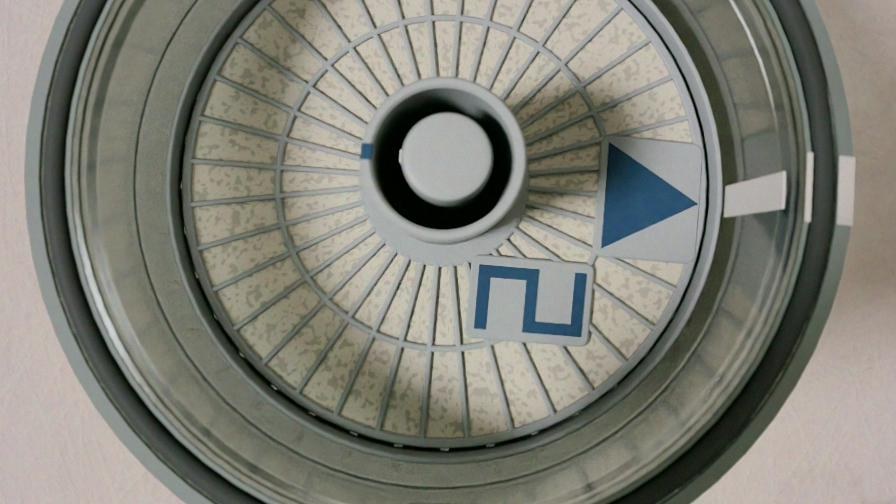

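Request:
{"api": "move", "payload": {
  "target": [
    [0,0,0.015,0,0,0,-1,-1,0,0,0,0,0,0,-0.85,-1],
    [0.0638,-0.0172,0.015,0,0,0,-1,-1,0,0,0,0,0,0,-0.85,-1],
    [0.0638,-0.0172,0,0,0,0,-1,-1,0,0,0,0,0,0,-0.85,-1]
  ],
  "speed": [0.04,0.05,0.02]
}}

Request:
{"api": "move", "payload": {
  "target": [
    [0,0,0.015,0,0,0,-1,-1,0,0,0,0,0,0,-0.85,-1],
    [0.0467,-0.0467,0.015,0,0,0,-1,-1,0,0,0,0,0,0,-0.85,-1],
    [0.0467,-0.0467,0,0,0,0,-1,-1,0,0,0,0,0,0,-0.85,-1]
  ],
  "speed": [0.04,0.05,0.02]
}}

Request:
{"api": "move", "payload": {
  "target": [
    [0,0,0.015,0,0,0,-1,-1,0,0,0,0,0,0,-0.85,-1],
    [0.017,-0.0637,0.015,0,0,0,-1,-1,0,0,0,0,0,0,-0.85,-1],
    [0.017,-0.0637,0,0,0,0,-1,-1,0,0,0,0,0,0,-0.85,-1]
  ],
  "speed": [0.04,0.05,0.02]
}}

Request:
{"api": "move", "payload": {
  "target": [
    [0,0,0.015,0,0,0,-1,-1,0,0,0,0,0,0,-0.85,-1],
    [-0.017,-0.0638,0.015,0,0,0,-1,-1,0,0,0,0,0,0,-0.85,-1],
    [-0.017,-0.0638,0,0,0,0,-1,-1,0,0,0,0,0,0,-0.85,-1]
  ],
  "speed": [0.04,0.05,0.02]
}}

Request:
{"api": "move", "payload": {
  "target": [
    [0,0,0.015,0,0,0,-1,-1,0,0,0,0,0,0,-0.85,-1],
    [-0.0467,-0.0467,0.015,0,0,0,-1,-1,0,0,0,0,0,0,-0.85,-1],
    [-0.0467,-0.0467,0,0,0,0,-1,-1,0,0,0,0,0,0,-0.85,-1]
  ],
  "speed": [0.04,0.05,0.02]
}}

Request:
{"api": "move", "payload": {
  "target": [
    [0,0,0.015,0,0,0,-1,-1,0,0,0,0,0,0,-0.85,-1],
    [-0.0638,-0.017,0.015,0,0,0,-1,-1,0,0,0,0,0,0,-0.85,-1],
    [-0.0638,-0.017,0,0,0,0,-1,-1,0,0,0,0,0,0,-0.85,-1]
  ],
  "speed": [0.04,0.05,0.02]
}}

Request:
{"api": "move", "payload": {
  "target": [
    [0,0,0.015,0,0,0,-1,-1,0,0,0,0,0,0,-0.85,-1],
    [-0.0637,0.017,0.015,0,0,0,-1,-1,0,0,0,0,0,0,-0.85,-1],
    [-0.0637,0.017,0,0,0,0,-1,-1,0,0,0,0,0,0,-0.85,-1]
  ],
  "speed": [0.04,0.05,0.02]
}}

Request:
{"api": "move", "payload": {
  "target": [
    [0,0,0.015,0,0,0,-1,-1,0,0,0,0,0,0,-0.85,-1],
    [-0.0468,0.0467,0.015,0,0,0,-1,-1,0,0,0,0,0,0,-0.85,-1],
    [-0.0468,0.0467,0,0,0,0,-1,-1,0,0,0,0,0,0,-0.85,-1]
  ],
  "speed": [0.04,0.05,0.02]
}}

Scene clock: 2698.17 s.
left_arm: end_effector_position=(+0.4249, -0.3546, +0.1159) position_measured_pct=98.7 object_status=3 motor_current_ma=980 end_effector_quat_wxyz=(+0.000, +0.707, -0.707, +0.000) | right_arm: end_effector_position=(+0.5715, +0.1038, +0.2720) position_measured_pct=77.5 object_status=2 motor_current_ma=1000 end_effector_quat_wxyz=(+0.000, +1.000, -0.025, +0.000)
Joint positions: left_arm=[0.443 0.776 0.378 1.391 -0.306 1.031 4.022] | right_arm=[-0.17 0.69 -0.117 0.965 0.074 1.49 -1.888]
Joint torques (N m): left_arm=[0.96 -16.57 2.36 -4.5 -0.09 -1.37 -0.05] | right_arm=[0.36 -26.85 -0.44 -12.13 0.06 0.15 -0.09]
Flange force (N): left_arm=[2.1 -5.1 -12.9] | right_arm=[-2.7 0.2 10.7]
Wrist depth (mm): cam_left_wrist=[291 291 218 219 219 219 291 / 290 290 218 219 219 219 220 / 290 290 219 219 177 188 218 / 290 291 219 219 180 175 218 / 290 290 218 219 219 218 219 / 290 290 166 219 219 219 290 / 289 290 166 219 219 219 291] | cam_right_wrist=[450 448 447 445 445 443 443 / 449 449 448 446 444 444 442 / 450 447 206 205 205 442 442 / 449 206 205 204 204 204 443 / 450 206 181 181 180 203 442 / 449 205 173 171 172 203 203 / 207 205 173 - 172 179 202]
Hand target: left_arm +0.4249, -0.3546, +0.1158; +0.000, +0.707, -0.707, +0.000 | right_arm +0.5715, +0.1038, +0.2720; +0.000, +1.000, -0.025, +0.000
Off the commanded pose: left_arm 0.000 m, 0 deg | right_arm 0.000 m, 0 deg.
move: done

Scene clock: 2700.53 s.
left_arm: end_effector_position=(+0.4529, -0.3826, +0.1159) position_measured_pct=98.7 object_status=3 motor_current_ma=980 end_effector_quat_wxyz=(+0.000, +0.707, -0.707, +0.000) | right_arm: end_effector_position=(+0.5715, +0.1038, +0.2720) position_measured_pct=77.5 object_status=2 motor_current_ma=1000 end_effector_quat_wxyz=(+0.000, +1.000, -0.025, +0.000)
Joint positions: left_arm=[0.476 0.86 0.376 1.213 -0.313 1.124 4.01] | right_arm=[-0.17 0.69 -0.117 0.965 0.074 1.49 -1.888]
Joint torques (N m): left_arm=[1.27 -15.02 2.36 -3.85 0.05 -1.86 -0.06] | right_arm=[0.35 -26.86 -0.42 -12.14 0.08 0.18 -0.04]
Flange force (N): left_arm=[1.6 -5.0 -18.2] | right_arm=[-2.8 0.1 10.8]
Wrist depth (mm): cam_left_wrist=[291 291 291 291 166 291 291 / 290 291 291 166 220 219 219 / 290 291 290 219 219 219 219 / 290 290 290 219 219 218 219 / 290 290 290 218 219 180 169 / 290 290 290 219 219 173 169 / 290 290 290 217 219 219 219] | cam_right_wrist=[450 448 446 446 444 443 442 / 451 449 446 446 444 443 442 / 450 447 206 205 205 443 441 / 449 206 206 205 204 204 442 / 449 206 181 181 180 203 441 / 448 205 173 171 172 203 203 / 207 205 173 - 172 179 202]
Hand target: left_arm +0.4529, -0.3826, +0.1158; +0.000, +0.707, -0.707, +0.000 | right_arm +0.5715, +0.1038, +0.2720; +0.000, +1.000, -0.025, +0.000
Off the commanded pose: left_arm 0.000 m, 0 deg | right_arm 0.000 m, 0 deg.
move: done

Scene clock: 2702.87 s.
left_arm: end_effector_position=(+0.4632, -0.4209, +0.1160) position_measured_pct=98.7 object_status=3 motor_current_ma=980 end_effector_quat_wxyz=(+0.000, +0.707, -0.707, +0.001) | right_arm: end_effector_position=(+0.5715, +0.1038, +0.2720) position_measured_pct=77.5 object_status=2 motor_current_ma=1000 end_effector_quat_wxyz=(+0.000, +1.000, -0.025, +0.000)
Joint positions: left_arm=[0.539 0.937 0.374 1.044 -0.319 1.211 4.026] | right_arm=[-0.17 0.69 -0.117 0.965 0.074 1.49 -1.888]
Joint torques (N m): left_arm=[2.18 -13.41 2.75 -2.43 0.54 -1.84 -0.05] | right_arm=[0.37 -26.84 -0.43 -12.13 0.08 0.18 -0.07]
Flange force (N): left_arm=[2.3 -7.5 -22.4] | right_arm=[-2.8 0.2 10.8]
Wrist depth (mm): cam_left_wrist=[290 291 291 291 291 290 290 / 291 290 291 291 291 291 172 / 290 290 290 291 291 166 165 / 290 290 291 290 166 219 219 / 290 290 290 238 219 219 219 / 290 290 290 166 219 219 219 / 290 290 290 218 218 200 185] | cam_right_wrist=[450 448 448 446 444 443 442 / 449 449 446 446 445 443 443 / 449 448 206 205 205 443 441 / 449 206 205 205 204 204 442 / 449 205 181 181 180 203 441 / 449 205 173 171 172 203 203 / 207 205 173 - 172 179 202]
Hand target: left_arm +0.4631, -0.4209, +0.1158; +0.000, +0.707, -0.707, +0.000 | right_arm +0.5715, +0.1038, +0.2720; +0.000, +1.000, -0.025, +0.000
Off the commanded pose: left_arm 0.000 m, 0 deg | right_arm 0.000 m, 0 deg.
move: done

Scene clock: 2705.20 s.
left_arm: end_effector_position=(+0.4530, -0.4592, +0.1160) position_measured_pct=98.7 object_status=3 motor_current_ma=980 end_effector_quat_wxyz=(+0.000, +0.707, -0.707, +0.001) | right_arm: end_effector_position=(+0.5715, +0.1038, +0.2720) position_measured_pct=77.5 object_status=2 motor_current_ma=1000 end_effector_quat_wxyz=(+0.000, +1.000, -0.025, +0.000)
Joint positions: left_arm=[0.612 0.987 0.371 0.934 -0.322 1.268 4.065] | right_arm=[-0.17 0.69 -0.117 0.965 0.074 1.49 -1.888]
Joint torques (N m): left_arm=[1.54 -12.04 1.82 -1.35 0.22 -1.08 -0.03] | right_arm=[0.35 -26.81 -0.45 -12.13 0.09 0.18 -0.08]
Flange force (N): left_arm=[4.0 -7.2 -24.3] | right_arm=[-2.8 0.2 10.7]
Wrist depth (mm): cam_left_wrist=[291 290 290 290 291 291 291 / 290 291 291 291 291 291 290 / 290 291 291 291 290 291 291 / 291 290 291 290 290 290 290 / 290 290 290 290 291 171 170 / 290 290 291 290 166 218 219 / 290 290 290 214 219 219 219] | cam_right_wrist=[449 448 447 446 445 444 442 / 450 448 446 445 445 443 443 / 450 448 206 205 205 444 442 / 449 206 206 205 204 204 442 / 449 206 181 181 180 203 442 / 450 205 173 171 172 203 203 / 207 205 173 - 172 179 202]
Hand target: left_arm +0.4529, -0.4592, +0.1158; +0.000, +0.707, -0.707, +0.000 | right_arm +0.5715, +0.1038, +0.2720; +0.000, +1.000, -0.025, +0.000
Off the commanded pose: left_arm 0.000 m, 0 deg | right_arm 0.000 m, 0 deg.
move: done

Scene clock: 2707.50 s.
left_arm: end_effector_position=(+0.4249, -0.4872, +0.1160) position_measured_pct=98.7 object_status=3 motor_current_ma=980 end_effector_quat_wxyz=(+0.000, +0.707, -0.707, +0.001) | right_arm: end_effector_position=(+0.5715, +0.1038, +0.2720) position_measured_pct=77.5 object_status=2 motor_current_ma=1000 end_effector_quat_wxyz=(+0.000, +1.000, -0.025, +0.000)
Joint positions: left_arm=[0.675 0.991 0.369 0.924 -0.321 1.273 4.124] | right_arm=[-0.17 0.69 -0.117 0.965 0.074 1.49 -1.888]
Joint torques (N m): left_arm=[0.91 -11.98 1.36 -1.22 -0.04 -1 -0.05] | right_arm=[0.34 -26.86 -0.46 -12.18 0.08 0.19 -0.1]
Flange force (N): left_arm=[5.7 -6.8 -24.6] | right_arm=[-3.0 0.3 10.9]
Wrist depth (mm): cam_left_wrist=[290 290 291 291 291 291 290 / 291 290 290 291 291 291 291 / 290 291 291 290 291 291 291 / 290 290 290 290 291 290 290 / 291 290 290 290 290 290 290 / 290 290 290 290 290 290 291 / 290 290 289 262 171 171 290] | cam_right_wrist=[450 449 447 446 444 443 443 / 449 448 447 446 444 444 443 / 449 450 206 205 205 444 442 / 449 206 206 204 204 204 442 / 450 206 181 181 180 203 442 / 449 205 173 171 172 202 203 / 207 205 172 - 172 179 202]
Hand target: left_arm +0.4249, -0.4872, +0.1158; +0.000, +0.707, -0.707, +0.000 | right_arm +0.5715, +0.1038, +0.2720; +0.000, +1.000, -0.025, +0.000
Off the commanded pose: left_arm 0.000 m, 0 deg | right_arm 0.000 m, 0 deg.
move: done

Scene clock: 2709.83 s.
left_arm: end_effector_position=(+0.3866, -0.4974, +0.1160) position_measured_pct=98.7 object_status=3 motor_current_ma=980 end_effector_quat_wxyz=(+0.000, +0.707, -0.707, +0.000) | right_arm: end_effector_position=(+0.5715, +0.1038, +0.2720) position_measured_pct=77.5 object_status=2 motor_current_ma=1000 end_effector_quat_wxyz=(+0.000, +1.000, -0.025, +0.000)
Joint positions: left_arm=[0.718 0.947 0.368 1.021 -0.315 1.222 4.192] | right_arm=[-0.17 0.69 -0.117 0.965 0.074 1.49 -1.888]
Joint torques (N m): left_arm=[-0.19 -12.28 0.54 -1.89 -0.62 -1.3 -0.05] | right_arm=[0.37 -26.87 -0.43 -12.14 0.06 0.16 -0.08]
Flange force (N): left_arm=[6.0 -4.2 -24.1] | right_arm=[-2.7 0.1 10.7]
Wrist depth (mm): cam_left_wrist=[290 291 290 291 291 291 291 / 291 290 291 291 291 291 291 / 290 290 290 290 291 290 290 / 291 290 290 290 290 291 291 / 291 290 290 290 290 290 291 / 291 290 290 291 290 290 290 / 290 290 290 172 290 290 290] | cam_right_wrist=[449 448 448 445 445 443 442 / 450 447 446 446 445 444 442 / 449 448 206 205 205 443 442 / 448 206 206 204 204 204 442 / 449 206 181 181 180 203 441 / 450 206 173 171 172 203 203 / 207 205 173 - 171 179 202]
Hand target: left_arm +0.3866, -0.4974, +0.1158; +0.000, +0.707, -0.707, +0.000 | right_arm +0.5715, +0.1038, +0.2720; +0.000, +1.000, -0.025, +0.000
Off the commanded pose: left_arm 0.000 m, 0 deg | right_arm 0.000 m, 0 deg.
move: done

Scene clock: 2712.13 s.
left_arm: end_effector_position=(+0.3485, -0.4871, +0.1159) position_measured_pct=98.7 object_status=3 motor_current_ma=980 end_effector_quat_wxyz=(+0.000, +0.707, -0.707, +0.000) | right_arm: end_effector_position=(+0.5715, +0.1038, +0.2720) position_measured_pct=77.5 object_status=2 motor_current_ma=1000 end_effector_quat_wxyz=(+0.000, +1.000, -0.025, +0.000)
Joint positions: left_arm=[0.733 0.872 0.368 1.184 -0.308 1.138 4.251] | right_arm=[-0.17 0.69 -0.117 0.965 0.074 1.49 -1.888]
Joint torques (N m): left_arm=[2.07 -12.81 2.71 -1.03 0.6 -0.38 0.01] | right_arm=[0.36 -26.84 -0.42 -12.16 0.07 0.17 -0.08]
Flange force (N): left_arm=[5.6 -8.3 -20.6] | right_arm=[-3.0 0.2 10.8]
Wrist depth (mm): cam_left_wrist=[290 291 290 291 291 291 291 / 290 290 290 290 291 291 291 / 290 291 290 290 290 291 291 / 290 290 291 291 290 291 290 / 291 291 291 290 291 290 291 / 290 290 290 291 290 290 290 / 290 166 171 290 290 290 290] | cam_right_wrist=[449 448 447 446 444 444 442 / 448 448 447 446 444 444 442 / 449 448 206 205 205 443 442 / 449 206 206 205 204 204 441 / 450 206 181 181 180 203 441 / 448 205 173 171 172 203 203 / 207 205 173 - 171 179 202]
Hand target: left_arm +0.3484, -0.4872, +0.1158; +0.000, +0.707, -0.707, +0.000 | right_arm +0.5715, +0.1038, +0.2720; +0.000, +1.000, -0.025, +0.000
Off the commanded pose: left_arm 0.000 m, 0 deg | right_arm 0.000 m, 0 deg.
move: done

Scene clock: 2714.47 s.
left_arm: end_effector_position=(+0.3203, -0.4592, +0.1159) position_measured_pct=98.7 object_status=3 motor_current_ma=980 end_effector_quat_wxyz=(+0.000, +0.707, -0.707, +0.000) | right_arm: end_effector_position=(+0.5715, +0.1038, +0.2720) position_measured_pct=77.5 object_status=2 motor_current_ma=1000 end_effector_quat_wxyz=(+0.000, +1.000, -0.025, +0.000)
Joint positions: left_arm=[0.718 0.788 0.37 1.364 -0.301 1.044 4.281] | right_arm=[-0.17 0.69 -0.117 0.965 0.074 1.49 -1.888]
Joint torques (N m): left_arm=[0.62 -16.46 2 -4.31 -0.19 -1.1 -0.02] | right_arm=[0.36 -26.86 -0.4 -12.18 0.09 0.17 -0.07]
Flange force (N): left_arm=[3.8 -3.9 -13.1] | right_arm=[-3.0 0.2 10.9]
Wrist depth (mm): cam_left_wrist=[291 291 290 291 290 291 291 / 291 291 291 291 291 291 291 / 291 290 291 291 290 291 291 / 290 290 290 290 290 291 290 / 171 174 289 290 290 290 290 / 219 165 167 290 290 289 291 / 218 219 166 290 290 291 290] | cam_right_wrist=[450 448 447 446 444 444 442 / 450 448 448 445 444 443 442 / 449 448 206 205 205 443 442 / 449 206 206 205 204 204 441 / 448 206 181 181 180 203 442 / 450 205 173 171 172 202 203 / 207 205 172 - 172 179 202]
Hand target: left_arm +0.3203, -0.4591, +0.1158; +0.000, +0.707, -0.707, +0.000 | right_arm +0.5715, +0.1038, +0.2720; +0.000, +1.000, -0.025, +0.000
Off the commanded pose: left_arm 0.000 m, 0 deg | right_arm 0.000 m, 0 deg.
move: done

Request:
{"api": "move", "payload": {
  "target": [0,0,0.1,0,0,0,-1,-1,0,0,0,0,0,0,-0.85,-1],
  "speed": 0.1
}}

Scene clock: 2810.97 s.
left_arm: end_effector_position=(+0.3203, -0.4591, +0.1758) position_measured_pct=98.7 object_status=3 motor_current_ma=980 end_effector_quat_wxyz=(+0.000, +0.707, -0.707, +0.000) | right_arm: end_effector_position=(+0.5715, +0.1038, +0.2720) position_measured_pct=77.5 object_status=2 motor_current_ma=1000 end_effector_quat_wxyz=(+0.000, +1.000, -0.025, +0.000)
Joint positions: left_arm=[0.71 0.721 0.392 1.283 -0.275 1.189 4.259] | right_arm=[-0.17 0.69 -0.117 0.965 0.074 1.49 -1.888]
Joint torques (N m): left_arm=[0.98 -21.97 3.13 -6.33 0.12 -0.09 -0.05] | right_arm=[0.34 -26.85 -0.46 -12.16 0.1 0.15 -0.07]
Flange force (N): left_arm=[6.7 -6.7 -2.3] | right_arm=[-2.9 0.2 10.8]
Wrist depth (mm): cam_left_wrist=[349 350 350 350 350 349 350 / 349 350 350 350 350 349 349 / 349 349 349 350 348 349 350 / 348 234 349 348 350 350 349 / 349 225 349 349 350 350 350 / 276 278 277 349 349 349 350 / 277 278 277 226 349 349 350] | cam_right_wrist=[450 448 448 446 444 444 442 / 450 447 446 446 445 443 442 / 450 449 206 206 205 443 442 / 449 206 205 204 204 204 442 / 450 206 181 181 180 203 443 / 449 205 173 171 172 203 203 / 207 205 172 - 172 179 202]
Hand target: left_arm +0.3203, -0.4591, +0.1758; +0.000, +0.707, -0.707, +0.000 | right_arm +0.5715, +0.1038, +0.2720; +0.000, +1.000, -0.025, +0.000
Off the commanded pose: left_arm 0.000 m, 0 deg | right_arm 0.000 m, 0 deg.
move: done


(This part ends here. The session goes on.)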